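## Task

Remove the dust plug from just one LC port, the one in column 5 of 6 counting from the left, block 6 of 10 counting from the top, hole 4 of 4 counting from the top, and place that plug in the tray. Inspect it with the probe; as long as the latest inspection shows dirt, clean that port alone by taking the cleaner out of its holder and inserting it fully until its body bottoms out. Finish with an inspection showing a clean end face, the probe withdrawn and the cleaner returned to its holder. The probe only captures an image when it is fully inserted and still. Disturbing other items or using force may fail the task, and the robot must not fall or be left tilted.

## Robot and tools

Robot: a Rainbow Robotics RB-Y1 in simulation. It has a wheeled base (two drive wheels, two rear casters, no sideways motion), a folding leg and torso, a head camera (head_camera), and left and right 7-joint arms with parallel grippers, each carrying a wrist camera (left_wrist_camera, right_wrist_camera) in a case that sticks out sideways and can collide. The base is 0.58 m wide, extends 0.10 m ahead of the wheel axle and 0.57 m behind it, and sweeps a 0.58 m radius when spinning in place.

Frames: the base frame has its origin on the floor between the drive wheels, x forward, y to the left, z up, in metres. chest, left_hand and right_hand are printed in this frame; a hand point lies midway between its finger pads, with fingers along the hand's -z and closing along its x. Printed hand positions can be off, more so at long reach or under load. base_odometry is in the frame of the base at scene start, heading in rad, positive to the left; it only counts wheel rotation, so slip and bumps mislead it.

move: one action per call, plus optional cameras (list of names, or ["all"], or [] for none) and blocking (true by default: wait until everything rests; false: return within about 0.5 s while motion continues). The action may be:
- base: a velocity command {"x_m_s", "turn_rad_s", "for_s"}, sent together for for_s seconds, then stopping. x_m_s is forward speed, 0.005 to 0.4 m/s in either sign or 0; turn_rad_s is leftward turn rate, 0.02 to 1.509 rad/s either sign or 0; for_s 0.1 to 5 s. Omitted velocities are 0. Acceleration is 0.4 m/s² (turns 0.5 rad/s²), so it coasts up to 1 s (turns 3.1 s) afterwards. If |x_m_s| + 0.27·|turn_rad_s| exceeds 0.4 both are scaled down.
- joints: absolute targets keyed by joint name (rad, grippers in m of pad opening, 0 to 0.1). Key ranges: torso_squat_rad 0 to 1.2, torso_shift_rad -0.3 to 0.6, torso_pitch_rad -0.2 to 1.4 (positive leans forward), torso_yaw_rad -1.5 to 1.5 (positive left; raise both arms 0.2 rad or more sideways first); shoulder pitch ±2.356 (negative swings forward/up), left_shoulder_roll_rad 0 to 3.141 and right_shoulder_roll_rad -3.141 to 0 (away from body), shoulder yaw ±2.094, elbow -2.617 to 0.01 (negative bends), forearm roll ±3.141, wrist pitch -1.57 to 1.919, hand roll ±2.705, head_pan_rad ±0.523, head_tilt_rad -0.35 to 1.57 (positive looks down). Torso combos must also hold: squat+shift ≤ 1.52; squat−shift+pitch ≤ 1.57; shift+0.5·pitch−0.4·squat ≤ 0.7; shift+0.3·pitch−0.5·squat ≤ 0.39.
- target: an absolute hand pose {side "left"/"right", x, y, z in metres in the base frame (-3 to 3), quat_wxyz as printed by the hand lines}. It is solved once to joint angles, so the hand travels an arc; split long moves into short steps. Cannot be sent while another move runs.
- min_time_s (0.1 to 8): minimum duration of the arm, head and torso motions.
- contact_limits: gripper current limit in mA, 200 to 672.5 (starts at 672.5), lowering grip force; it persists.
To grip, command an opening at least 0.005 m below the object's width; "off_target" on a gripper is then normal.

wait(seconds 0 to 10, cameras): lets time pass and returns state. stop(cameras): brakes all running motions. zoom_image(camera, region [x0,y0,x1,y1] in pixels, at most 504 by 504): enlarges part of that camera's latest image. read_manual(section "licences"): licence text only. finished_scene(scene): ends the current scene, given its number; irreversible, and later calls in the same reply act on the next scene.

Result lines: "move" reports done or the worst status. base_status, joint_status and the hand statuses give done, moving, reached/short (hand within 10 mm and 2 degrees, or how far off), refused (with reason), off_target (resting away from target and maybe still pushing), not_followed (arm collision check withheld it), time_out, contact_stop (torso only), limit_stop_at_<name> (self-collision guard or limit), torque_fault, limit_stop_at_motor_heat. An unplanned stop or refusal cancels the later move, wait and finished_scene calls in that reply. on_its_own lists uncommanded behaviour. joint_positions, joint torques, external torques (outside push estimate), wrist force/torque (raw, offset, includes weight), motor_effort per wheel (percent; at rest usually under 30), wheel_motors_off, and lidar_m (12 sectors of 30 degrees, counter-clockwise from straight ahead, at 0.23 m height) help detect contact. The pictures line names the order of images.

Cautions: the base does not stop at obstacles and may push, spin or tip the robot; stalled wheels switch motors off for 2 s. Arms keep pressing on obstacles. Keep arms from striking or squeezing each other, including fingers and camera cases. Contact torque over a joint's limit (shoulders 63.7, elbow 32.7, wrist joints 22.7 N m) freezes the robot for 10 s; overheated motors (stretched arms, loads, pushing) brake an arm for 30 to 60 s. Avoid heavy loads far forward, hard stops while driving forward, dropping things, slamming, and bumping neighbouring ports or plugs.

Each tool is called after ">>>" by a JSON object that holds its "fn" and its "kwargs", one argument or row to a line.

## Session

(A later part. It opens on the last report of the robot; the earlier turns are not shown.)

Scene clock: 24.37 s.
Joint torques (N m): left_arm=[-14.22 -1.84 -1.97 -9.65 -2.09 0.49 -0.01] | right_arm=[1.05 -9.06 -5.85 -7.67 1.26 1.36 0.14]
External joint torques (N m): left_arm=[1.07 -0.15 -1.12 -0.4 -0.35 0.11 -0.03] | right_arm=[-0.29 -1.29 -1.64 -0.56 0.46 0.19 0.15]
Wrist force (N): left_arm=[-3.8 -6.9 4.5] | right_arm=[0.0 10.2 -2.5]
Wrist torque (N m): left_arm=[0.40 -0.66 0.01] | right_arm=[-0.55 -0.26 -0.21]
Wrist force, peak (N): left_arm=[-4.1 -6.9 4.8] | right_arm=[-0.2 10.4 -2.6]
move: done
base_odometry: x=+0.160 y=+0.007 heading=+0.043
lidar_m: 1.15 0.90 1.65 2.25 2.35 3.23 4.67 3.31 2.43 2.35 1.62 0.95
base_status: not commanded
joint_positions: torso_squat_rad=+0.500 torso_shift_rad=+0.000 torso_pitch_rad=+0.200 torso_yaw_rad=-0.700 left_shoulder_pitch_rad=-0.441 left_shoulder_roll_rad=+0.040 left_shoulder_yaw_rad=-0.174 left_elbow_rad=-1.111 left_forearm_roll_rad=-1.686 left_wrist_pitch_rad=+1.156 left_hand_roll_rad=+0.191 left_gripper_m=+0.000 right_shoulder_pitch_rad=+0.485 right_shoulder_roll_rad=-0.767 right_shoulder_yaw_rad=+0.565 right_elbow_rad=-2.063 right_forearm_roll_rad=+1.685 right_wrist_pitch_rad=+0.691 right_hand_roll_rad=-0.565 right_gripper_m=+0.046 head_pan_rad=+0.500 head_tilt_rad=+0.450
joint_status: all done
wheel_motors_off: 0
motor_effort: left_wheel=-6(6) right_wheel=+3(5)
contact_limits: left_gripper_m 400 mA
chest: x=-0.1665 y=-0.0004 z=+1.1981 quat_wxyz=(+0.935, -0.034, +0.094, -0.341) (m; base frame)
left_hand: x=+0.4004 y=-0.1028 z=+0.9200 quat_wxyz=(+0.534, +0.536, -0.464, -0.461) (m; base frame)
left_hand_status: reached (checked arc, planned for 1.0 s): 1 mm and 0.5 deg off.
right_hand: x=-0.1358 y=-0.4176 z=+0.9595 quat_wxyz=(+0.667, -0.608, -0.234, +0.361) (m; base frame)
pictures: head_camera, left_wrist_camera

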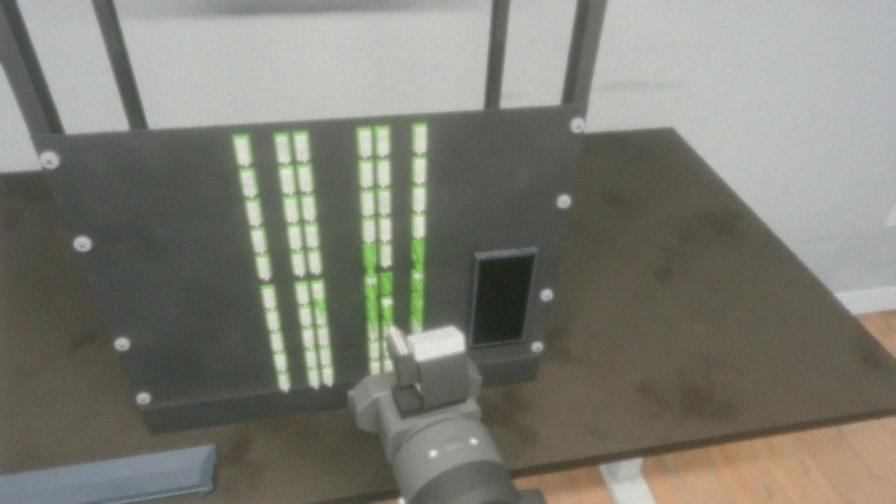

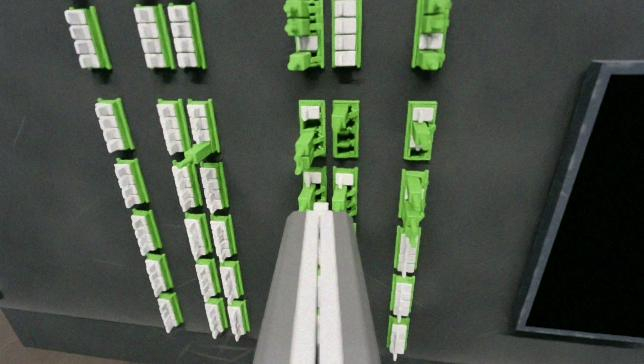

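>>> {"fn": "move", "kwargs": {
  "target": {"side": "left", "x": 0.345, "y": 0.060, "z": 0.885, "quat_wxyz": [0.6124, 0.3536, -0.3536, -0.6124]},
  "min_time_s": 1.0,
  "cameras": []
}}

>>> {"fn": "move", "kwargs": {
  "target": {"side": "left", "x": 0.420, "y": 0.190, "z": 0.810, "quat_wxyz": [0.683, 0.183, -0.183, -0.683]},
  "min_time_s": 1.0,
  "cameras": ["left_wrist_camera", "head_camera"]
}}

Scene clock: 26.50 s.
Joint torques (N m): left_arm=[-5.01 2.83 2.4 -10.29 -1.48 -1.51 0.47] | right_arm=[0.65 -9.35 -6.21 -7.94 1.04 1.56 0.17]
External joint torques (N m): left_arm=[0.03 0.85 1.26 -0.11 -0.47 -0.33 0.46] | right_arm=[-0.69 -1.57 -2 -0.84 0.24 0.4 0.19]
Wrist force (N): left_arm=[-3.9 -5.8 1.5] | right_arm=[0.1 10.2 -2.5]
Wrist torque (N m): left_arm=[0.28 -0.63 0.04] | right_arm=[-0.56 -0.25 -0.20]
Wrist force, peak (N): left_arm=[-3.6 -6.9 4.7] | right_arm=[0.1 10.4 -2.8]
move: done
base_odometry: x=+0.160 y=+0.007 heading=+0.043
lidar_m: 1.15 0.89 1.65 2.25 2.34 3.22 4.66 3.32 2.44 2.35 1.63 0.96
base_status: not commanded
joint_positions: torso_squat_rad=+0.500 torso_shift_rad=+0.000 torso_pitch_rad=+0.200 torso_yaw_rad=-0.700 left_shoulder_pitch_rad=+0.210 left_shoulder_roll_rad=+0.192 left_shoulder_yaw_rad=-0.007 left_elbow_rad=-2.127 left_forearm_roll_rad=-0.672 left_wrist_pitch_rad=+0.989 left_hand_roll_rad=-0.704 left_gripper_m=+0.000 right_shoulder_pitch_rad=+0.485 right_shoulder_roll_rad=-0.767 right_shoulder_yaw_rad=+0.565 right_elbow_rad=-2.063 right_forearm_roll_rad=+1.685 right_wrist_pitch_rad=+0.691 right_hand_roll_rad=-0.565 right_gripper_m=+0.046 head_pan_rad=+0.500 head_tilt_rad=+0.450
joint_status: all done
wheel_motors_off: 0
motor_effort: left_wheel=-5(6) right_wheel=+4(5)
contact_limits: left_gripper_m 400 mA
chest: x=-0.1665 y=-0.0004 z=+1.1981 quat_wxyz=(+0.935, -0.034, +0.094, -0.341) (m; base frame)
left_hand: x=+0.3446 y=+0.0593 z=+0.8850 quat_wxyz=(+0.611, +0.354, -0.355, -0.612) (m; base frame)
left_hand_status: reached (checked arc, planned for 1.3 s): 1 mm and 0.2 deg off.
right_hand: x=-0.1358 y=-0.4176 z=+0.9595 quat_wxyz=(+0.667, -0.608, -0.234, +0.361) (m; base frame)
pictures: none
No camera images: "cameras" was empty.

Scene clock: 28.03 s.
Joint torques (N m): left_arm=[-8.21 10.29 5.23 -7.7 -0.72 -1.11 0.39] | right_arm=[0.71 -8.52 -5.23 -7.67 1.3 1.58 0.15]
External joint torques (N m): left_arm=[-1.34 -1.98 -0.31 0.91 -0.39 -0.09 0.39] | right_arm=[-0.64 -0.74 -1.02 -0.56 0.51 0.41 0.16]
Wrist force (N): left_arm=[-3.4 -4.0 -0.7] | right_arm=[-0.2 10.2 -2.6]
Wrist torque (N m): left_arm=[0.20 -0.56 0.06] | right_arm=[-0.56 -0.28 -0.21]
Wrist force, peak (N): left_arm=[-3.8 -5.9 1.5] | right_arm=[0.1 10.8 -2.6]
move: done
base_odometry: x=+0.160 y=+0.007 heading=+0.043
lidar_m: 1.14 0.90 1.65 2.25 2.34 3.23 4.67 3.32 2.45 2.35 1.63 0.95
base_status: not commanded
joint_positions: torso_squat_rad=+0.500 torso_shift_rad=+0.000 torso_pitch_rad=+0.200 torso_yaw_rad=-0.700 left_shoulder_pitch_rad=+0.034 left_shoulder_roll_rad=+0.601 left_shoulder_yaw_rad=+0.389 left_elbow_rad=-1.707 left_forearm_roll_rad=+0.286 left_wrist_pitch_rad=+1.212 left_hand_roll_rad=-1.119 left_gripper_m=+0.000 right_shoulder_pitch_rad=+0.485 right_shoulder_roll_rad=-0.767 right_shoulder_yaw_rad=+0.565 right_elbow_rad=-2.063 right_forearm_roll_rad=+1.685 right_wrist_pitch_rad=+0.691 right_hand_roll_rad=-0.565 right_gripper_m=+0.046 head_pan_rad=+0.500 head_tilt_rad=+0.450
joint_status: all done
wheel_motors_off: 0
motor_effort: left_wheel=-5(5) right_wheel=+2(5)
contact_limits: left_gripper_m 400 mA
chest: x=-0.1665 y=-0.0004 z=+1.1981 quat_wxyz=(+0.935, -0.034, +0.094, -0.341) (m; base frame)
left_hand: x=+0.4199 y=+0.1902 z=+0.8103 quat_wxyz=(+0.683, +0.183, -0.183, -0.683) (m; base frame)
left_hand_status: reached (checked arc, planned for 1.0 s): 0 mm and 0.0 deg off.
right_hand: x=-0.1358 y=-0.4176 z=+0.9595 quat_wxyz=(+0.667, -0.608, -0.234, +0.361) (m; base frame)
pictures: head_camera, left_wrist_camera

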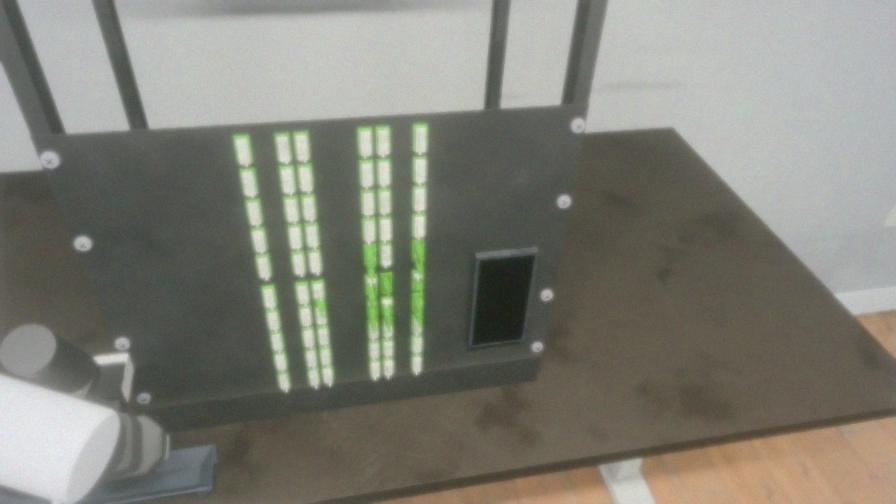

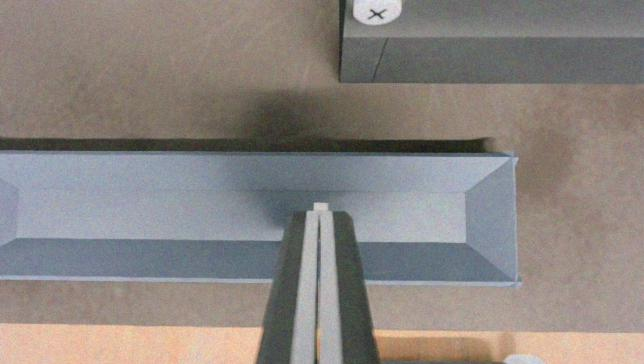

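>>> {"fn": "move", "kwargs": {
  "target": {"side": "left", "x": 0.418, "y": 0.190, "z": 0.7640, "quat_wxyz": [0.683, 0.183, -0.183, -0.683]},
  "min_time_s": 0.8,
  "cameras": []
}}

>>> {"fn": "move", "kwargs": {
  "joints": {"left_gripper_m": 0.020},
  "cameras": ["left_wrist_camera"]
}}

>>> {"fn": "zoom_image", "kwargs": {
  "camera": "left_wrist_camera",
  "region": [260, 160, 380, 280]
}}

Scene clock: 29.47 s.
Joint torques (N m): left_arm=[-9.07 9.9 3.48 -7.63 -0.82 -1.4 -0.1] | right_arm=[1.07 -8.91 -5.31 -7.81 1.11 1.48 0.1]
External joint torques (N m): left_arm=[-2.11 -2.07 -1.53 1.05 -0.54 -0.37 -0.11] | right_arm=[-0.27 -1.13 -1.1 -0.71 0.32 0.31 0.11]
Wrist force (N): left_arm=[-3.4 -3.7 -0.8] | right_arm=[-0.1 10.4 -2.4]
Wrist torque (N m): left_arm=[0.14 -0.58 0.04] | right_arm=[-0.57 -0.26 -0.20]
Wrist force, peak (N): left_arm=[-3.9 -4.0 -0.9] | right_arm=[-0.1 10.4 -2.5]
move: done
base_odometry: x=+0.160 y=+0.007 heading=+0.043
lidar_m: 1.15 0.89 1.65 2.25 2.34 3.22 4.67 3.33 2.44 2.35 1.63 0.95
base_status: not commanded
joint_positions: torso_squat_rad=+0.500 torso_shift_rad=+0.000 torso_pitch_rad=+0.200 torso_yaw_rad=-0.700 left_shoulder_pitch_rad=+0.013 left_shoulder_roll_rad=+0.560 left_shoulder_yaw_rad=+0.354 left_elbow_rad=-1.544 left_forearm_roll_rad=+0.247 left_wrist_pitch_rad=+1.052 left_hand_roll_rad=-1.136 left_gripper_m=+0.000 right_shoulder_pitch_rad=+0.485 right_shoulder_roll_rad=-0.767 right_shoulder_yaw_rad=+0.565 right_elbow_rad=-2.063 right_forearm_roll_rad=+1.685 right_wrist_pitch_rad=+0.691 right_hand_roll_rad=-0.565 right_gripper_m=+0.046 head_pan_rad=+0.500 head_tilt_rad=+0.450
joint_status: all done
wheel_motors_off: 0
motor_effort: left_wheel=-5(5) right_wheel=+4(5)
contact_limits: left_gripper_m 400 mA
chest: x=-0.1665 y=-0.0004 z=+1.1981 quat_wxyz=(+0.935, -0.034, +0.094, -0.341) (m; base frame)
left_hand: x=+0.4180 y=+0.1903 z=+0.7641 quat_wxyz=(+0.683, +0.183, -0.183, -0.683) (m; base frame)
left_hand_status: reached (checked arc, planned for 0.8 s): 0 mm and 0.0 deg off.
right_hand: x=-0.1358 y=-0.4176 z=+0.9595 quat_wxyz=(+0.667, -0.608, -0.234, +0.361) (m; base frame)
pictures: none
No camera images: "cameras" was empty.

Scene clock: 30.17 s.
Joint torques (N m): left_arm=[-9 10.06 3.73 -7.67 -0.73 -1.5 -0.1] | right_arm=[0.76 -8.61 -5.26 -7.55 1 1.69 -0.01]
External joint torques (N m): left_arm=[-2.03 -1.92 -1.28 1 -0.44 -0.48 -0.11] | right_arm=[-0.58 -0.83 -1.05 -0.44 0.21 0.52 0]
Wrist force (N): left_arm=[-3.3 -3.4 -0.7] | right_arm=[-0.1 10.0 -2.5]
Wrist torque (N m): left_arm=[0.10 -0.56 0.03] | right_arm=[-0.54 -0.26 -0.21]
Wrist force, peak (N): left_arm=[-3.5 -3.8 -0.7] | right_arm=[-0.1 10.3 -2.6]
move: done
base_odometry: x=+0.160 y=+0.007 heading=+0.043
lidar_m: 1.14 0.89 1.65 2.25 2.34 3.23 4.67 3.32 2.44 2.36 1.63 0.95
base_status: not commanded
joint_positions: torso_squat_rad=+0.500 torso_shift_rad=+0.000 torso_pitch_rad=+0.200 torso_yaw_rad=-0.700 left_shoulder_pitch_rad=+0.013 left_shoulder_roll_rad=+0.560 left_shoulder_yaw_rad=+0.354 left_elbow_rad=-1.544 left_forearm_roll_rad=+0.247 left_wrist_pitch_rad=+1.052 left_hand_roll_rad=-1.136 left_gripper_m=+0.020 right_shoulder_pitch_rad=+0.485 right_shoulder_roll_rad=-0.767 right_shoulder_yaw_rad=+0.565 right_elbow_rad=-2.063 right_forearm_roll_rad=+1.685 right_wrist_pitch_rad=+0.691 right_hand_roll_rad=-0.565 right_gripper_m=+0.046 head_pan_rad=+0.500 head_tilt_rad=+0.450
joint_status: all done
wheel_motors_off: 0
motor_effort: left_wheel=-4(5) right_wheel=+3(5)
contact_limits: left_gripper_m 400 mA
chest: x=-0.1665 y=-0.0004 z=+1.1981 quat_wxyz=(+0.935, -0.034, +0.094, -0.341) (m; base frame)
left_hand: x=+0.4180 y=+0.1903 z=+0.7641 quat_wxyz=(+0.683, +0.183, -0.183, -0.683) (m; base frame)
right_hand: x=-0.1358 y=-0.4176 z=+0.9595 quat_wxyz=(+0.667, -0.608, -0.234, +0.361) (m; base frame)
pictures: left_wrist_camera

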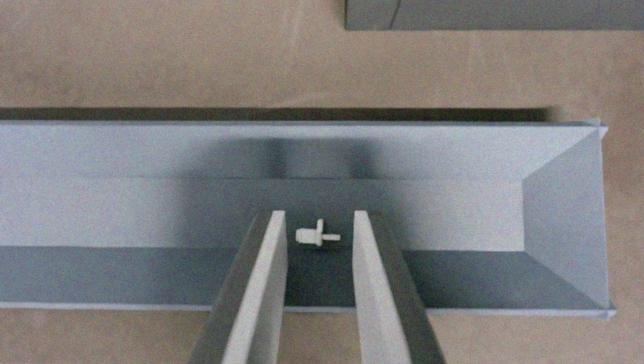

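Scaled by 4.200 from the camera's 644x364 image, which has a finer 1265x715 frame.

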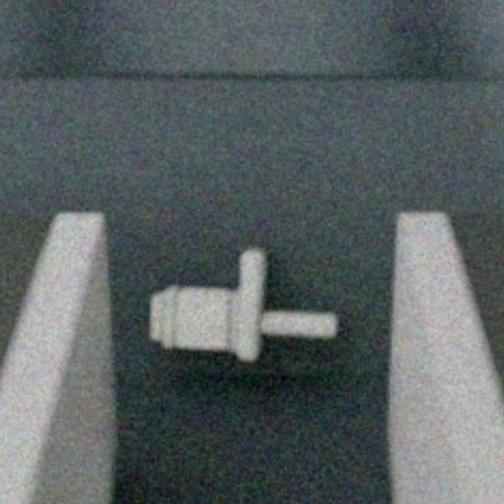

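>>> {"fn": "move", "kwargs": {
  "target": {"side": "left", "x": 0.400, "y": 0.200, "z": 0.860, "quat_wxyz": [0.683, 0.183, -0.183, -0.683]},
  "min_time_s": 0.8,
  "cameras": ["right_wrist_camera"]
}}

>>> {"fn": "zoom_image", "kwargs": {
  "camera": "right_wrist_camera",
  "region": [290, 60, 380, 120]
}}

Scene clock: 32.20 s.
Joint torques (N m): left_arm=[-4.06 11.72 7.21 -8.27 -0.67 -1.23 0.3] | right_arm=[0.51 -8.85 -5.33 -7.85 1.17 1.65 0.1]
External joint torques (N m): left_arm=[1.48 -0.34 1.12 -0.1 -0.28 -0.23 0.29] | right_arm=[-0.83 -1.07 -1.12 -0.74 0.38 0.49 0.12]
Wrist force (N): left_arm=[-3.5 -3.9 -0.6] | right_arm=[0.0 10.0 -2.4]
Wrist torque (N m): left_arm=[0.17 -0.61 0.05] | right_arm=[-0.52 -0.25 -0.21]
Wrist force, peak (N): left_arm=[-4.0 -4.2 -1.2] | right_arm=[0.0 10.4 -2.6]
move: done
base_odometry: x=+0.160 y=+0.007 heading=+0.043
lidar_m: 1.14 0.89 1.65 2.25 2.34 3.21 4.67 3.33 2.44 2.35 1.63 0.96
base_status: not commanded
joint_positions: torso_squat_rad=+0.500 torso_shift_rad=+0.000 torso_pitch_rad=+0.200 torso_yaw_rad=-0.700 left_shoulder_pitch_rad=+0.120 left_shoulder_roll_rad=+0.636 left_shoulder_yaw_rad=+0.452 left_elbow_rad=-1.934 left_forearm_roll_rad=+0.353 left_wrist_pitch_rad=+1.376 left_hand_roll_rad=-1.089 left_gripper_m=+0.020 right_shoulder_pitch_rad=+0.485 right_shoulder_roll_rad=-0.767 right_shoulder_yaw_rad=+0.565 right_elbow_rad=-2.063 right_forearm_roll_rad=+1.685 right_wrist_pitch_rad=+0.691 right_hand_roll_rad=-0.565 right_gripper_m=+0.046 head_pan_rad=+0.500 head_tilt_rad=+0.450
joint_status: all done
wheel_motors_off: 0
motor_effort: left_wheel=-4(5) right_wheel=+3(5)
contact_limits: left_gripper_m 400 mA
chest: x=-0.1665 y=-0.0004 z=+1.1981 quat_wxyz=(+0.935, -0.034, +0.094, -0.341) (m; base frame)
left_hand: x=+0.4005 y=+0.1997 z=+0.8595 quat_wxyz=(+0.683, +0.183, -0.183, -0.683) (m; base frame)
left_hand_status: reached (checked arc, planned for 0.8 s): 1 mm and 0.1 deg off.
right_hand: x=-0.1358 y=-0.4176 z=+0.9595 quat_wxyz=(+0.667, -0.608, -0.234, +0.361) (m; base frame)
pictures: right_wrist_camera

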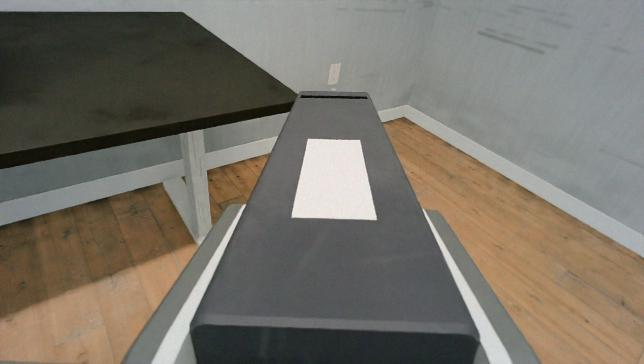

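Scaled by 5.600 from the camera's 644x364 image, which has a finer 1265x715 frame.

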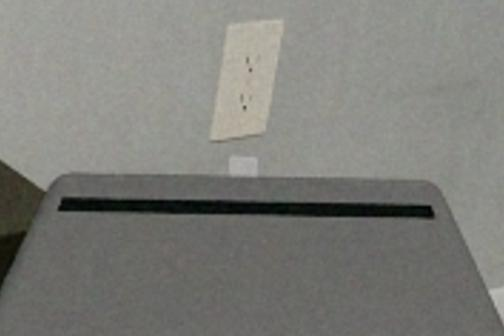

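>>> {"fn": "move", "kwargs": {
  "joints": {"torso_yaw_rad": 0.0, "head_pan_rad": 0.0},
  "cameras": []
}}

>>> {"fn": "move", "kwargs": {
  "target": {"side": "right", "x": 0.205, "y": -0.0932, "z": 0.9240, "quat_wxyz": [0.48189, -0.51496, -0.51766, 0.48441]},
  "min_time_s": 1.0,
  "cameras": ["head_camera", "right_wrist_camera", "left_wrist_camera"]
}}

>>> {"fn": "zoom_image", "kwargs": {
  "camera": "right_wrist_camera",
  "region": [290, 40, 380, 120]
}}

Scene clock: 36.47 s.
Joint torques (N m): left_arm=[-3.88 12.74 8 -7.37 -0.87 -1.12 0.34] | right_arm=[1.4 -7.05 -4.25 -8.44 1.26 1.43 -0.02]
External joint torques (N m): left_arm=[0.49 -0.75 0.66 0 -0.24 -0.18 0.32] | right_arm=[-0.68 -1 -1.29 -0.78 0.36 0.46 -0.02]
Wrist force (N): left_arm=[-2.8 -4.0 -0.5] | right_arm=[-1.0 10.2 -3.0]
Wrist torque (N m): left_arm=[0.19 -0.58 0.04] | right_arm=[-0.56 -0.28 -0.22]
Wrist force, peak (N): left_arm=[-3.5 -4.2 -0.2] | right_arm=[-0.8 10.3 -3.5]
move: done
base_odometry: x=+0.160 y=+0.007 heading=+0.043
lidar_m: 1.15 0.89 1.65 2.25 2.34 3.22 4.67 3.32 2.44 2.35 1.63 0.96
base_status: not commanded
joint_positions: torso_squat_rad=+0.500 torso_shift_rad=+0.000 torso_pitch_rad=+0.200 torso_yaw_rad=+0.000 left_shoulder_pitch_rad=+0.120 left_shoulder_roll_rad=+0.636 left_shoulder_yaw_rad=+0.452 left_elbow_rad=-1.934 left_forearm_roll_rad=+0.353 left_wrist_pitch_rad=+1.376 left_hand_roll_rad=-1.089 left_gripper_m=+0.020 right_shoulder_pitch_rad=+0.485 right_shoulder_roll_rad=-0.767 right_shoulder_yaw_rad=+0.565 right_elbow_rad=-2.063 right_forearm_roll_rad=+1.685 right_wrist_pitch_rad=+0.691 right_hand_roll_rad=-0.565 right_gripper_m=+0.046 head_pan_rad=+0.000 head_tilt_rad=+0.450
joint_status: all done
wheel_motors_off: 0
motor_effort: left_wheel=-4(5) right_wheel=+3(4)
contact_limits: left_gripper_m 400 mA
chest: x=-0.1665 y=-0.0004 z=+1.1981 quat_wxyz=(+0.995, +0.000, +0.100, +0.000) (m; base frame)
left_hand: x=+0.1304 y=+0.5541 z=+0.9141 quat_wxyz=(+0.858, +0.280, -0.064, -0.425) (m; base frame)
right_hand: x=+0.1098 y=-0.2695 z=+0.9097 quat_wxyz=(+0.547, -0.447, -0.449, +0.547) (m; base frame)
pictures: none
No camera images: "cameras" was empty.

Scene clock: 37.87 s.
Joint torques (N m): left_arm=[-3.86 12.66 7.78 -7.44 -0.97 -1.16 0.2] | right_arm=[-4.63 1.7 0.09 -9.58 1.7 1.39 0.19]
External joint torques (N m): left_arm=[0.51 -0.83 0.44 -0.07 -0.34 -0.21 0.19] | right_arm=[-0.93 -0.66 0.28 -0.71 0.59 0.61 0.19]
Wrist force (N): left_arm=[-2.7 -4.3 -0.5] | right_arm=[-1.1 10.5 -0.8]
Wrist torque (N m): left_arm=[0.22 -0.57 0.04] | right_arm=[-0.57 -0.32 -0.21]
Wrist force, peak (N): left_arm=[-2.8 -4.3 -0.7] | right_arm=[-1.6 10.9 -2.3]
move: done
base_odometry: x=+0.160 y=+0.007 heading=+0.043
lidar_m: 1.15 0.89 1.64 2.25 2.34 3.22 4.67 3.32 2.43 2.35 1.62 0.95
base_status: not commanded
joint_positions: torso_squat_rad=+0.500 torso_shift_rad=+0.000 torso_pitch_rad=+0.200 torso_yaw_rad=+0.000 left_shoulder_pitch_rad=+0.120 left_shoulder_roll_rad=+0.636 left_shoulder_yaw_rad=+0.452 left_elbow_rad=-1.934 left_forearm_roll_rad=+0.353 left_wrist_pitch_rad=+1.376 left_hand_roll_rad=-1.089 left_gripper_m=+0.020 right_shoulder_pitch_rad=+0.068 right_shoulder_roll_rad=-0.211 right_shoulder_yaw_rad=+0.741 right_elbow_rad=-1.650 right_forearm_roll_rad=+1.949 right_wrist_pitch_rad=+0.802 right_hand_roll_rad=-0.432 right_gripper_m=+0.046 head_pan_rad=+0.000 head_tilt_rad=+0.450
joint_status: all done
wheel_motors_off: 0
motor_effort: left_wheel=-3(4) right_wheel=+3(4)
contact_limits: left_gripper_m 400 mA
chest: x=-0.1665 y=-0.0004 z=+1.1981 quat_wxyz=(+0.995, +0.000, +0.100, +0.000) (m; base frame)
left_hand: x=+0.1304 y=+0.5541 z=+0.9141 quat_wxyz=(+0.858, +0.280, -0.064, -0.425) (m; base frame)
right_hand: x=+0.2043 y=-0.0932 z=+0.9245 quat_wxyz=(+0.482, -0.514, -0.517, +0.486) (m; base frame)
right_hand_status: reached (checked arc, planned for 1.0 s): 1 mm and 0.3 deg off.
pictures: head_camera, left_wrist_camera, right_wrist_camera

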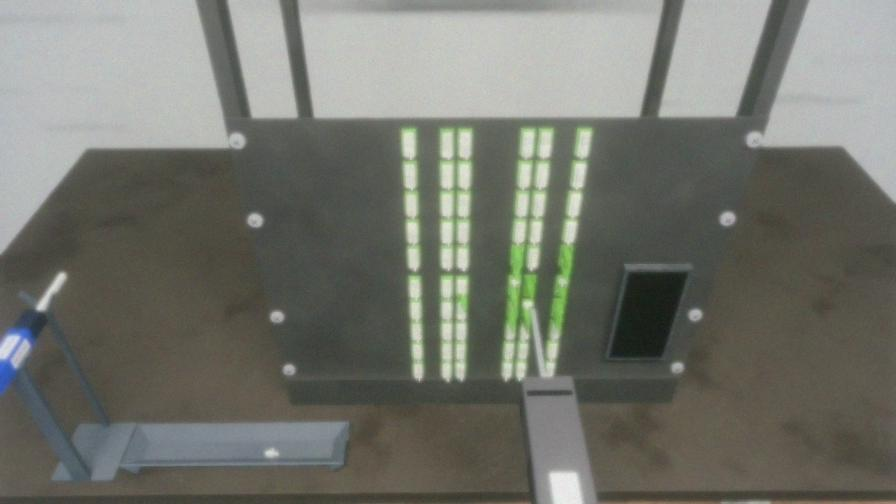

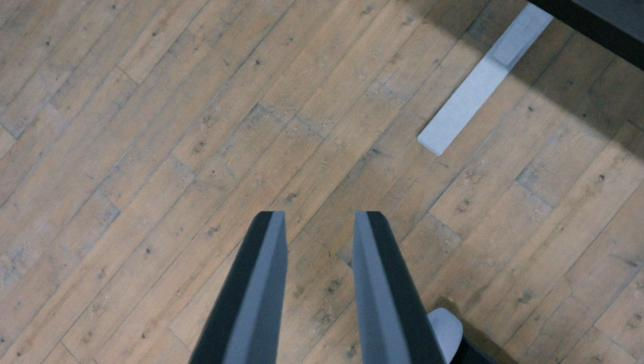

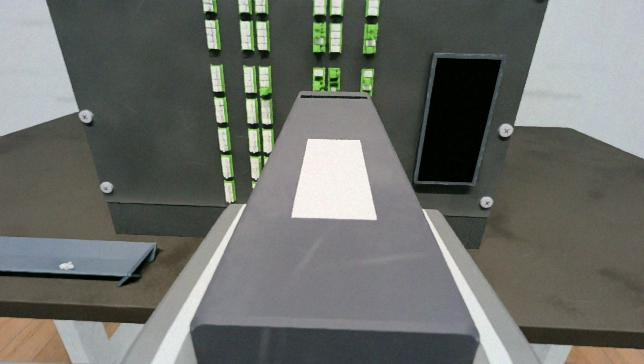

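Scaled by 5.600 from the camera's 644x364 image, which has a finer 1265x715 frame.

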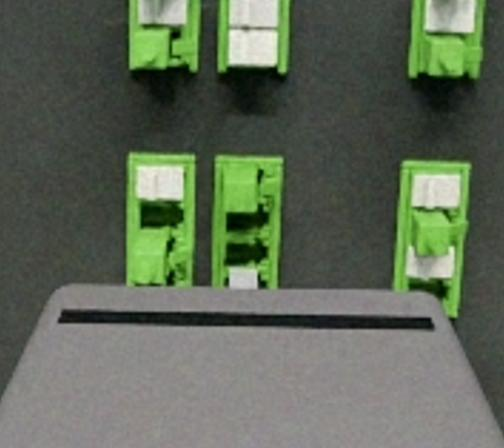

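>>> {"fn": "zoom_image", "kwargs": {
  "camera": "head_camera",
  "region": [490, 260, 610, 400]
}}

Scaled by 3.600 from the camera's 896x504 image, which has a finer 1280x720 frame.

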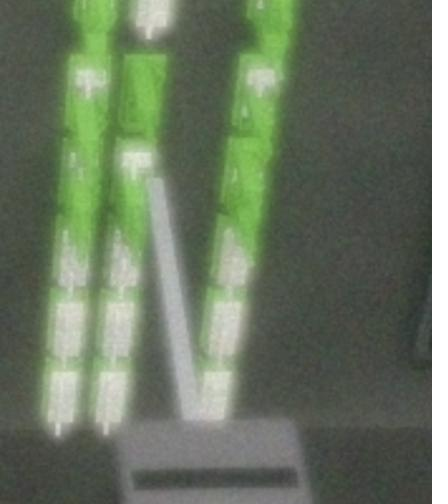

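>>> {"fn": "move", "kwargs": {
  "target": {"side": "right", "x": 0.215, "y": -0.0927, "z": 0.9183, "quat_wxyz": [0.48189, -0.51496, -0.51766, 0.48441]},
  "min_time_s": 0.6,
  "cameras": []
}}

>>> {"fn": "move", "kwargs": {
  "target": {"side": "right", "x": 0.229, "y": -0.0927, "z": 0.9180, "quat_wxyz": [0.48189, -0.51496, -0.51766, 0.48441]},
  "min_time_s": 0.6,
  "cameras": ["right_wrist_camera", "head_camera"]
}}

>>> {"fn": "zoom_image", "kwargs": {
  "camera": "right_wrist_camera",
  "region": [300, 40, 370, 100]
}}

>>> {"fn": "zoom_image", "kwargs": {
  "camera": "head_camera",
  "region": [490, 260, 590, 380]
}}

Scene clock: 40.60 s.
Joint torques (N m): left_arm=[-4.23 12.82 7.83 -7.37 -0.78 -1.23 0.33] | right_arm=[-6.45 4.75 -1.68 -9.46 2.05 1.31 -0.02]
External joint torques (N m): left_arm=[0.14 -0.67 0.49 0 -0.14 -0.28 0.32] | right_arm=[-2.15 2.31 -1.34 -0.66 0.95 0.49 -0.02]
Wrist force (N): left_arm=[-2.7 -3.9 -0.4] | right_arm=[-1.4 10.3 -0.6]
Wrist torque (N m): left_arm=[0.17 -0.56 0.05] | right_arm=[-0.55 -0.34 -0.18]
Wrist force, peak (N): left_arm=[-2.9 -4.2 -0.3] | right_arm=[-1.2 10.7 -0.7]
move: done
base_odometry: x=+0.160 y=+0.007 heading=+0.043
lidar_m: 1.15 0.89 1.65 2.25 2.33 3.22 4.67 3.32 2.44 2.35 1.63 0.95
base_status: not commanded
joint_positions: torso_squat_rad=+0.500 torso_shift_rad=+0.000 torso_pitch_rad=+0.200 torso_yaw_rad=+0.000 left_shoulder_pitch_rad=+0.120 left_shoulder_roll_rad=+0.636 left_shoulder_yaw_rad=+0.452 left_elbow_rad=-1.934 left_forearm_roll_rad=+0.353 left_wrist_pitch_rad=+1.376 left_hand_roll_rad=-1.089 left_gripper_m=+0.020 right_shoulder_pitch_rad=+0.030 right_shoulder_roll_rad=-0.200 right_shoulder_yaw_rad=+0.730 right_elbow_rad=-1.596 right_forearm_roll_rad=+1.951 right_wrist_pitch_rad=+0.806 right_hand_roll_rad=-0.458 right_gripper_m=+0.046 head_pan_rad=+0.000 head_tilt_rad=+0.450
joint_status: all done
wheel_motors_off: 0
motor_effort: left_wheel=-4(4) right_wheel=+3(4)
contact_limits: left_gripper_m 400 mA
chest: x=-0.1665 y=-0.0004 z=+1.1981 quat_wxyz=(+0.995, +0.000, +0.100, +0.000) (m; base frame)
left_hand: x=+0.1304 y=+0.5541 z=+0.9141 quat_wxyz=(+0.858, +0.280, -0.064, -0.425) (m; base frame)
right_hand: x=+0.2143 y=-0.0930 z=+0.9184 quat_wxyz=(+0.482, -0.514, -0.517, +0.485) (m; base frame)
right_hand_status: reached (checked arc, planned for 0.6 s): 1 mm and 0.2 deg off.
pictures: none
No camera images: "cameras" was empty.

Scene clock: 41.53 s.
Joint torques (N m): left_arm=[-3.76 12.68 7.87 -7.33 -0.91 -1.17 0.49] | right_arm=[-7.54 4.21 -2.17 -9.34 1.37 0.79 -0.14]
External joint torques (N m): left_arm=[0.61 -0.81 0.53 0.05 -0.28 -0.23 0.47] | right_arm=[-2.5 1.72 -1.66 -0.51 0.29 -0.03 -0.14]
Wrist force (N): left_arm=[-2.6 -4.2 -0.5] | right_arm=[-1.3 10.2 -0.6]
Wrist torque (N m): left_arm=[0.21 -0.57 0.05] | right_arm=[-0.53 -0.34 -0.20]
Wrist force, peak (N): left_arm=[-2.7 -4.3 -0.5] | right_arm=[-1.5 10.5 -0.7]
move: done
base_odometry: x=+0.160 y=+0.007 heading=+0.043
lidar_m: 1.15 0.89 1.65 2.25 2.34 3.22 4.67 3.32 2.43 2.35 1.63 0.95
base_status: not commanded
joint_positions: torso_squat_rad=+0.500 torso_shift_rad=+0.000 torso_pitch_rad=+0.200 torso_yaw_rad=+0.000 left_shoulder_pitch_rad=+0.120 left_shoulder_roll_rad=+0.636 left_shoulder_yaw_rad=+0.452 left_elbow_rad=-1.934 left_forearm_roll_rad=+0.353 left_wrist_pitch_rad=+1.376 left_hand_roll_rad=-1.089 left_gripper_m=+0.020 right_shoulder_pitch_rad=-0.008 right_shoulder_roll_rad=-0.189 right_shoulder_yaw_rad=+0.710 right_elbow_rad=-1.565 right_forearm_roll_rad=+1.937 right_wrist_pitch_rad=+0.792 right_hand_roll_rad=-0.461 right_gripper_m=+0.046 head_pan_rad=+0.000 head_tilt_rad=+0.450
joint_status: all done
wheel_motors_off: 0
motor_effort: left_wheel=-4(4) right_wheel=+3(4)
contact_limits: left_gripper_m 400 mA
chest: x=-0.1665 y=-0.0004 z=+1.1981 quat_wxyz=(+0.995, +0.000, +0.100, +0.000) (m; base frame)
left_hand: x=+0.1304 y=+0.5541 z=+0.9141 quat_wxyz=(+0.858, +0.280, -0.064, -0.425) (m; base frame)
right_hand: x=+0.2280 y=-0.0929 z=+0.9181 quat_wxyz=(+0.482, -0.515, -0.517, +0.485) (m; base frame)
right_hand_status: reached (checked arc, planned for 0.6 s): 1 mm and 0.1 deg off.
pictures: head_camera, right_wrist_camera

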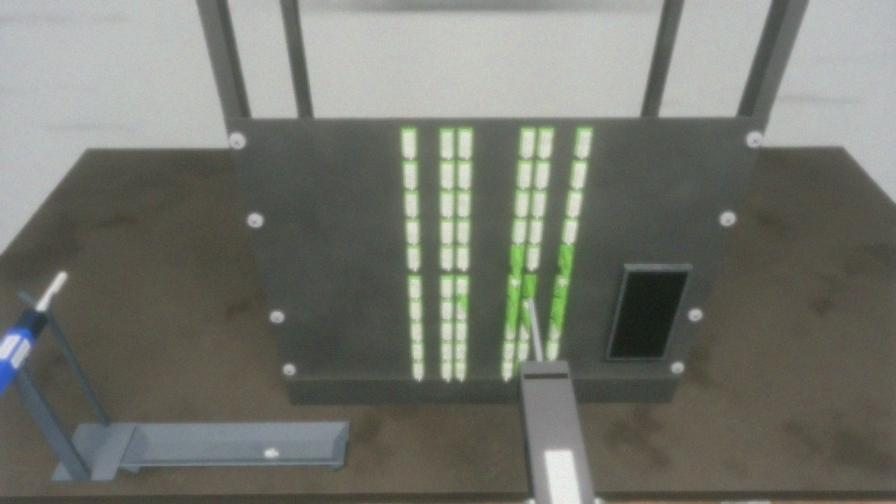

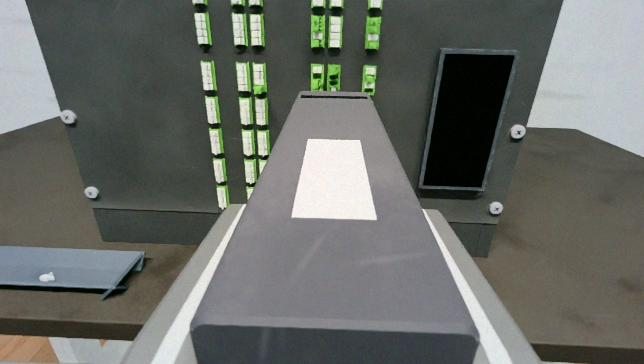

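Scaled by 7.200 from the camera's 644x364 image, which has a finer 1265x715 frame.

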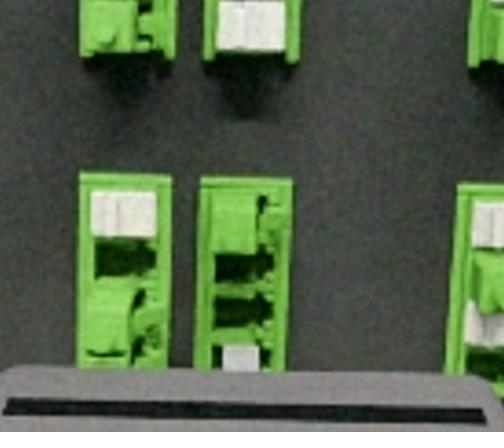

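Scaled by 4.200 from the camera's 896x504 image, which has a finer 1280x720 frame.

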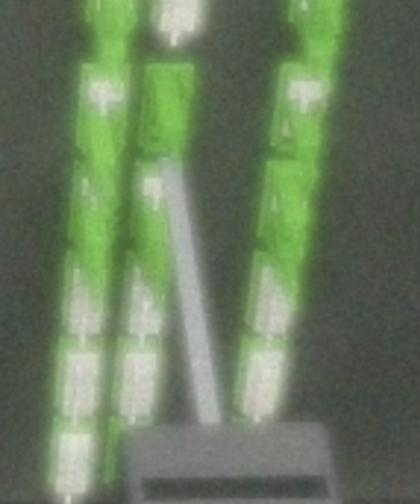

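>>> {"fn": "zoom_image", "kwargs": {
  "camera": "right_wrist_camera",
  "region": [320, 60, 350, 95]
}}

Scaled by 14.400 from the camera's 644x364 image, which has a finer 1265x715 frame.

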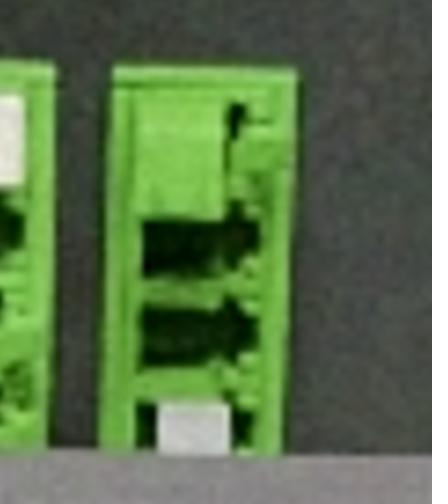

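>>> {"fn": "move", "kwargs": {
  "target": {"side": "right", "x": 0.2330, "y": -0.0916, "z": 0.9169, "quat_wxyz": [0.48189, -0.51496, -0.51766, 0.48441]},
  "min_time_s": 0.5,
  "cameras": ["right_wrist_camera"]
}}

>>> {"fn": "zoom_image", "kwargs": {
  "camera": "right_wrist_camera",
  "region": [320, 60, 350, 95]
}}

Scene clock: 43.37 s.
Joint torques (N m): left_arm=[-3.99 12.53 7.8 -7.38 -0.9 -1.19 0.44] | right_arm=[-7.82 5.03 -2.04 -9.26 1.37 0.88 -0.19]
External joint torques (N m): left_arm=[0.38 -0.96 0.46 -0.01 -0.26 -0.24 0.42] | right_arm=[-2.51 2.46 -1.49 -0.44 0.3 0.04 -0.19]
Wrist force (N): left_arm=[-2.8 -4.1 -0.4] | right_arm=[-1.4 10.3 -0.4]
Wrist torque (N m): left_arm=[0.21 -0.59 0.03] | right_arm=[-0.54 -0.36 -0.19]
Wrist force, peak (N): left_arm=[-2.9 -4.3 -0.7] | right_arm=[-1.4 10.6 -0.7]
move: done
base_odometry: x=+0.160 y=+0.007 heading=+0.043
lidar_m: 1.15 0.89 1.65 2.25 2.34 3.22 4.68 3.33 2.44 2.35 1.63 0.95
base_status: not commanded
joint_positions: torso_squat_rad=+0.500 torso_shift_rad=+0.000 torso_pitch_rad=+0.200 torso_yaw_rad=+0.000 left_shoulder_pitch_rad=+0.120 left_shoulder_roll_rad=+0.636 left_shoulder_yaw_rad=+0.452 left_elbow_rad=-1.934 left_forearm_roll_rad=+0.353 left_wrist_pitch_rad=+1.376 left_hand_roll_rad=-1.089 left_gripper_m=+0.020 right_shoulder_pitch_rad=-0.024 right_shoulder_roll_rad=-0.182 right_shoulder_yaw_rad=+0.705 right_elbow_rad=-1.544 right_forearm_roll_rad=+1.936 right_wrist_pitch_rad=+0.792 right_hand_roll_rad=-0.467 right_gripper_m=+0.046 head_pan_rad=+0.000 head_tilt_rad=+0.450
joint_status: all done
wheel_motors_off: 0
motor_effort: left_wheel=-4(4) right_wheel=+3(4)
contact_limits: left_gripper_m 400 mA
chest: x=-0.1665 y=-0.0004 z=+1.1981 quat_wxyz=(+0.995, +0.000, +0.100, +0.000) (m; base frame)
left_hand: x=+0.1304 y=+0.5541 z=+0.9141 quat_wxyz=(+0.858, +0.280, -0.064, -0.425) (m; base frame)
right_hand: x=+0.2326 y=-0.0917 z=+0.9165 quat_wxyz=(+0.482, -0.515, -0.517, +0.485) (m; base frame)
right_hand_status: reached (checked arc, planned for 0.5 s): 1 mm and 0.1 deg off.
pictures: right_wrist_camera

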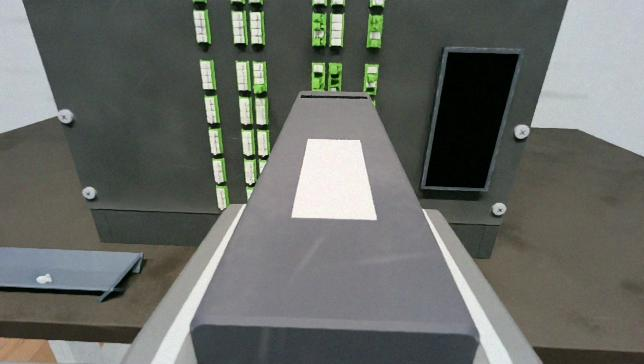

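Scaled by 14.400 from the camera's 644x364 image, which has a finer 1265x715 frame.

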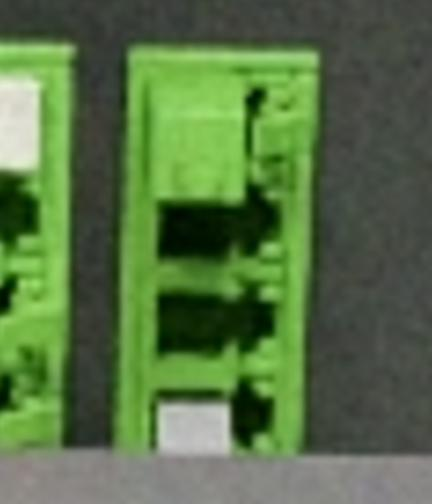

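>>> {"fn": "move", "kwargs": {
  "target": {"side": "right", "x": 0.2385, "y": -0.0919, "z": 0.9167, "quat_wxyz": [0.48189, -0.51496, -0.51766, 0.48441]},
  "min_time_s": 0.6,
  "cameras": ["right_wrist_camera"]
}}

>>> {"fn": "zoom_image", "kwargs": {
  "camera": "right_wrist_camera",
  "region": [320, 60, 350, 95]
}}

Scene clock: 44.53 s.
Joint torques (N m): left_arm=[-3.9 12.71 7.58 -7.29 -0.93 -1.23 0.25] | right_arm=[-7.26 4.61 -3.69 -9.09 0.92 1.47 -0.09]
External joint torques (N m): left_arm=[0.47 -0.78 0.24 0.08 -0.3 -0.28 0.23] | right_arm=[-1.65 2.05 -3.07 -0.26 -0.14 0.63 -0.08]
Wrist force (N): left_arm=[-2.7 -4.1 -0.5] | right_arm=[0.3 9.8 0.3]
Wrist torque (N m): left_arm=[0.19 -0.59 0.05] | right_arm=[-0.65 -0.77 -0.20]
Wrist force, peak (N): left_arm=[-2.9 -4.2 -0.5] | right_arm=[-0.5 9.4 5.4]
move: done
base_odometry: x=+0.160 y=+0.007 heading=+0.043
lidar_m: 1.15 0.89 1.64 2.25 2.35 3.22 4.67 3.31 2.44 2.35 1.63 0.95
base_status: not commanded
joint_positions: torso_squat_rad=+0.500 torso_shift_rad=+0.000 torso_pitch_rad=+0.200 torso_yaw_rad=+0.000 left_shoulder_pitch_rad=+0.120 left_shoulder_roll_rad=+0.636 left_shoulder_yaw_rad=+0.452 left_elbow_rad=-1.934 left_forearm_roll_rad=+0.353 left_wrist_pitch_rad=+1.376 left_hand_roll_rad=-1.089 left_gripper_m=+0.020 right_shoulder_pitch_rad=-0.040 right_shoulder_roll_rad=-0.179 right_shoulder_yaw_rad=+0.698 right_elbow_rad=-1.531 right_forearm_roll_rad=+1.931 right_wrist_pitch_rad=+0.786 right_hand_roll_rad=-0.469 right_gripper_m=+0.046 head_pan_rad=+0.000 head_tilt_rad=+0.450
joint_status: all done
wheel_motors_off: 0
motor_effort: left_wheel=-4(4) right_wheel=+2(4)
contact_limits: left_gripper_m 400 mA
chest: x=-0.1665 y=-0.0004 z=+1.1981 quat_wxyz=(+0.995, +0.000, +0.100, +0.000) (m; base frame)
left_hand: x=+0.1304 y=+0.5541 z=+0.9141 quat_wxyz=(+0.858, +0.280, -0.064, -0.425) (m; base frame)
right_hand: x=+0.2381 y=-0.0918 z=+0.9164 quat_wxyz=(+0.482, -0.515, -0.517, +0.485) (m; base frame)
right_hand_status: reached (checked arc, planned for 0.6 s): 1 mm and 0.1 deg off.
pictures: right_wrist_camera

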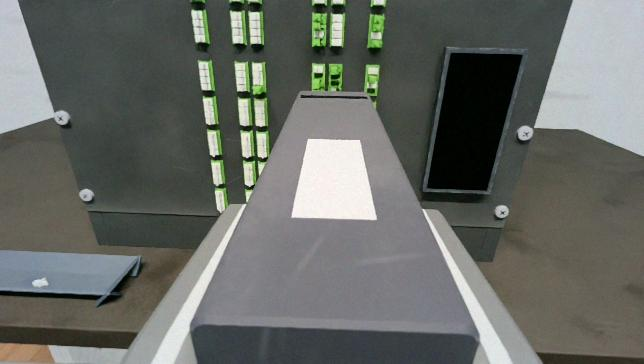

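Scaled by 14.400 from the camera's 644x364 image, which has a finer 1265x715 frame.

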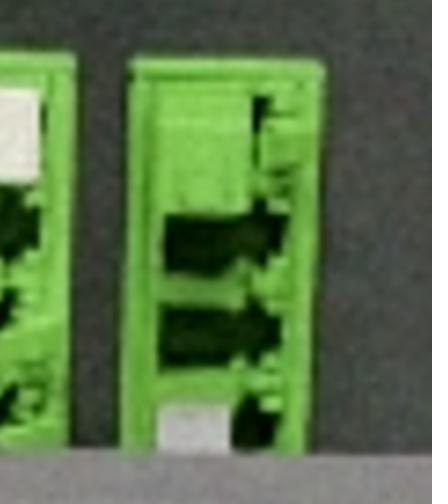

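>>> {"fn": "move", "kwargs": {
  "target": {"side": "right", "x": 0.2400, "y": -0.0913, "z": 0.9170, "quat_wxyz": [0.48189, -0.51496, -0.51766, 0.48441]},
  "min_time_s": 0.5,
  "cameras": ["right_wrist_camera"]
}}

>>> {"fn": "zoom_image", "kwargs": {
  "camera": "right_wrist_camera",
  "region": [320, 60, 350, 95]
}}

Scene clock: 45.73 s.
Joint torques (N m): left_arm=[-4.22 12.7 7.93 -7.31 -0.88 -1.16 0.44] | right_arm=[-8.08 4.22 -3.52 -9.28 1.29 1.15 0.17]
External joint torques (N m): left_arm=[0.15 -0.79 0.59 0.06 -0.24 -0.22 0.43] | right_arm=[-2.38 1.63 -2.89 -0.45 0.23 0.32 0.18]
Wrist force (N): left_arm=[-2.7 -4.2 -0.4] | right_arm=[-0.8 10.1 -0.5]
Wrist torque (N m): left_arm=[0.21 -0.58 0.04] | right_arm=[-0.57 -0.40 -0.18]
Wrist force, peak (N): left_arm=[-2.9 -4.2 -0.5] | right_arm=[-1.0 10.5 -0.3]
move: done
base_odometry: x=+0.160 y=+0.007 heading=+0.043
lidar_m: 1.14 0.89 1.65 2.25 2.33 3.21 4.67 3.32 2.43 2.36 1.62 0.95
base_status: not commanded
joint_positions: torso_squat_rad=+0.500 torso_shift_rad=+0.000 torso_pitch_rad=+0.200 torso_yaw_rad=+0.000 left_shoulder_pitch_rad=+0.120 left_shoulder_roll_rad=+0.636 left_shoulder_yaw_rad=+0.452 left_elbow_rad=-1.934 left_forearm_roll_rad=+0.353 left_wrist_pitch_rad=+1.376 left_hand_roll_rad=-1.089 left_gripper_m=+0.020 right_shoulder_pitch_rad=-0.044 right_shoulder_roll_rad=-0.176 right_shoulder_yaw_rad=+0.695 right_elbow_rad=-1.528 right_forearm_roll_rad=+1.929 right_wrist_pitch_rad=+0.784 right_hand_roll_rad=-0.468 right_gripper_m=+0.046 head_pan_rad=+0.000 head_tilt_rad=+0.450
joint_status: all done
wheel_motors_off: 0
motor_effort: left_wheel=-4(4) right_wheel=+3(4)
contact_limits: left_gripper_m 400 mA
chest: x=-0.1665 y=-0.0004 z=+1.1981 quat_wxyz=(+0.995, +0.000, +0.100, +0.000) (m; base frame)
left_hand: x=+0.1304 y=+0.5541 z=+0.9141 quat_wxyz=(+0.858, +0.280, -0.064, -0.425) (m; base frame)
right_hand: x=+0.2397 y=-0.0914 z=+0.9166 quat_wxyz=(+0.482, -0.515, -0.517, +0.485) (m; base frame)
right_hand_status: reached (checked arc, planned for 0.5 s): 1 mm and 0.1 deg off.
pictures: right_wrist_camera

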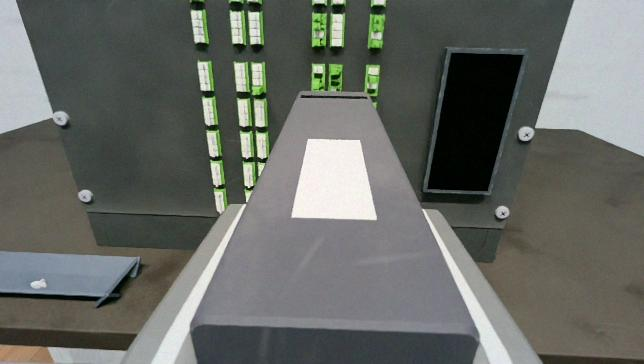

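Scaled by 14.400 from the camera's 644x364 image, which has a finer 1265x715 frame.

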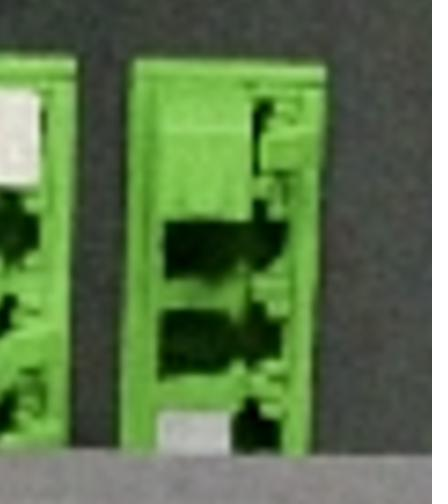

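>>> {"fn": "move", "kwargs": {
  "target": {"side": "right", "x": 0.2440, "y": -0.0912, "z": 0.9170, "quat_wxyz": [0.48189, -0.51496, -0.51766, 0.48441]},
  "min_time_s": 0.6,
  "cameras": []
}}

Scene clock: 46.77 s.
Joint torques (N m): left_arm=[-4.07 12.64 7.67 -7.35 -0.93 -1.11 0.41] | right_arm=[-10.33 4.18 -3.45 -9.04 0.97 0.93 -0.18]
External joint torques (N m): left_arm=[0.3 -0.85 0.33 0.03 -0.3 -0.17 0.4] | right_arm=[-4.43 1.58 -2.79 -0.2 -0.09 0.1 -0.18]
Wrist force (N): left_arm=[-2.5 -3.9 -0.3] | right_arm=[-1.4 8.6 5.8]
Wrist torque (N m): left_arm=[0.20 -0.57 0.04] | right_arm=[-0.79 -0.37 -0.22]
Wrist force, peak (N): left_arm=[-2.8 -4.3 -0.6] | right_arm=[-1.1 8.9 6.1]
move: done
base_odometry: x=+0.160 y=+0.007 heading=+0.043
lidar_m: 1.15 0.89 1.66 2.25 2.34 3.23 4.67 3.32 2.43 2.35 1.64 0.95
base_status: not commanded
joint_positions: torso_squat_rad=+0.500 torso_shift_rad=+0.000 torso_pitch_rad=+0.200 torso_yaw_rad=+0.000 left_shoulder_pitch_rad=+0.120 left_shoulder_roll_rad=+0.636 left_shoulder_yaw_rad=+0.452 left_elbow_rad=-1.934 left_forearm_roll_rad=+0.353 left_wrist_pitch_rad=+1.376 left_hand_roll_rad=-1.089 left_gripper_m=+0.020 right_shoulder_pitch_rad=-0.055 right_shoulder_roll_rad=-0.173 right_shoulder_yaw_rad=+0.690 right_elbow_rad=-1.518 right_forearm_roll_rad=+1.925 right_wrist_pitch_rad=+0.780 right_hand_roll_rad=-0.468 right_gripper_m=+0.046 head_pan_rad=+0.000 head_tilt_rad=+0.450
joint_status: all done
wheel_motors_off: 0
motor_effort: left_wheel=-4(4) right_wheel=+3(4)
contact_limits: left_gripper_m 400 mA
chest: x=-0.1665 y=-0.0004 z=+1.1981 quat_wxyz=(+0.995, +0.000, +0.100, +0.000) (m; base frame)
left_hand: x=+0.1304 y=+0.5541 z=+0.9141 quat_wxyz=(+0.858, +0.280, -0.064, -0.425) (m; base frame)
right_hand: x=+0.2435 y=-0.0912 z=+0.9165 quat_wxyz=(+0.482, -0.515, -0.517, +0.485) (m; base frame)
right_hand_status: reached (checked arc, planned for 0.6 s): 1 mm and 0.1 deg off.
pictures: none
No camera images: "cameras" was empty.

>>> {"fn": "move", "kwargs": {
  "target": {"side": "right", "x": 0.2425, "y": -0.0912, "z": 0.9193, "quat_wxyz": [0.484126, -0.512843, -0.515535, 0.486668]},
  "min_time_s": 0.6,
  "cameras": []
}}

>>> {"fn": "move", "kwargs": {
  "target": {"side": "right", "x": 0.2455, "y": -0.0912, "z": 0.9194, "quat_wxyz": [0.484126, -0.512843, -0.515535, 0.486668]},
  "min_time_s": 0.6,
  "cameras": []
}}

Scene clock: 47.97 s.
Joint torques (N m): left_arm=[-4.03 12.91 7.91 -7.36 -0.99 -1.16 0.44] | right_arm=[-6.22 4.66 -3.13 -10.5 1.69 1.05 0.2]
External joint torques (N m): left_arm=[0.35 -0.58 0.57 0.02 -0.35 -0.22 0.43] | right_arm=[-0.45 2.04 -2.53 -1.59 0.64 0.26 0.2]
Wrist force (N): left_arm=[-2.6 -4.0 -0.5] | right_arm=[-1.3 10.6 -0.6]
Wrist torque (N m): left_arm=[0.19 -0.55 0.03] | right_arm=[-0.43 -0.31 -0.19]
Wrist force, peak (N): left_arm=[-2.9 -4.3 -0.2] | right_arm=[-1.4 13.8 -1.5]
move: done
base_odometry: x=+0.160 y=+0.007 heading=+0.043
lidar_m: 1.15 0.89 1.65 2.25 2.34 3.23 4.67 3.32 2.44 2.35 1.64 0.95
base_status: not commanded
joint_positions: torso_squat_rad=+0.500 torso_shift_rad=+0.000 torso_pitch_rad=+0.200 torso_yaw_rad=+0.000 left_shoulder_pitch_rad=+0.120 left_shoulder_roll_rad=+0.636 left_shoulder_yaw_rad=+0.452 left_elbow_rad=-1.934 left_forearm_roll_rad=+0.353 left_wrist_pitch_rad=+1.376 left_hand_roll_rad=-1.089 left_gripper_m=+0.020 right_shoulder_pitch_rad=-0.043 right_shoulder_roll_rad=-0.172 right_shoulder_yaw_rad=+0.685 right_elbow_rad=-1.543 right_forearm_roll_rad=+1.912 right_wrist_pitch_rad=+0.765 right_hand_roll_rad=-0.444 right_gripper_m=+0.046 head_pan_rad=+0.000 head_tilt_rad=+0.450
joint_status: all done
wheel_motors_off: 0
motor_effort: left_wheel=-3(4) right_wheel=+4(4)
contact_limits: left_gripper_m 400 mA
chest: x=-0.1665 y=-0.0004 z=+1.1981 quat_wxyz=(+0.995, +0.000, +0.100, +0.000) (m; base frame)
left_hand: x=+0.1304 y=+0.5541 z=+0.9141 quat_wxyz=(+0.858, +0.280, -0.064, -0.425) (m; base frame)
right_hand: x=+0.2424 y=-0.0913 z=+0.9189 quat_wxyz=(+0.484, -0.513, -0.516, +0.487) (m; base frame)
right_hand_status: reached (checked arc, planned for 0.6 s): 0 mm and 0.1 deg off.
pictures: none
No camera images: "cameras" was empty.

Scene clock: 48.90 s.
Joint torques (N m): left_arm=[-3.96 12.5 7.99 -7.28 -0.9 -1.23 0.31] | right_arm=[-9.25 4.7 -2.89 -9.19 1.34 0.78 0.19]
External joint torques (N m): left_arm=[0.41 -0.99 0.65 0.09 -0.27 -0.29 0.3] | right_arm=[-3.34 2.07 -2.26 -0.28 0.29 -0.01 0.2]
Wrist force (N): left_arm=[-2.5 -4.2 -0.5] | right_arm=[-1.1 9.6 0.8]
Wrist torque (N m): left_arm=[0.21 -0.54 0.04] | right_arm=[-0.70 -0.33 -0.20]
Wrist force, peak (N): left_arm=[-2.8 -4.1 -0.4] | right_arm=[-1.1 10.8 0.0]
move: done
base_odometry: x=+0.160 y=+0.007 heading=+0.043
lidar_m: 1.15 0.89 1.65 2.25 2.34 3.22 4.67 3.32 2.43 2.35 1.63 0.95
base_status: not commanded
joint_positions: torso_squat_rad=+0.500 torso_shift_rad=+0.000 torso_pitch_rad=+0.200 torso_yaw_rad=+0.000 left_shoulder_pitch_rad=+0.120 left_shoulder_roll_rad=+0.636 left_shoulder_yaw_rad=+0.452 left_elbow_rad=-1.934 left_forearm_roll_rad=+0.353 left_wrist_pitch_rad=+1.376 left_hand_roll_rad=-1.089 left_gripper_m=+0.020 right_shoulder_pitch_rad=-0.049 right_shoulder_roll_rad=-0.170 right_shoulder_yaw_rad=+0.680 right_elbow_rad=-1.539 right_forearm_roll_rad=+1.907 right_wrist_pitch_rad=+0.760 right_hand_roll_rad=-0.442 right_gripper_m=+0.046 head_pan_rad=+0.000 head_tilt_rad=+0.450
joint_status: all done
wheel_motors_off: 0
motor_effort: left_wheel=-4(4) right_wheel=+3(4)
contact_limits: left_gripper_m 400 mA
chest: x=-0.1665 y=-0.0004 z=+1.1981 quat_wxyz=(+0.995, +0.000, +0.100, +0.000) (m; base frame)
left_hand: x=+0.1304 y=+0.5541 z=+0.9141 quat_wxyz=(+0.858, +0.280, -0.064, -0.425) (m; base frame)
right_hand: x=+0.2451 y=-0.0913 z=+0.9189 quat_wxyz=(+0.484, -0.513, -0.515, +0.487) (m; base frame)
right_hand_status: reached (checked arc, planned for 0.6 s): 1 mm and 0.1 deg off.
pictures: none
No camera images: "cameras" was empty.


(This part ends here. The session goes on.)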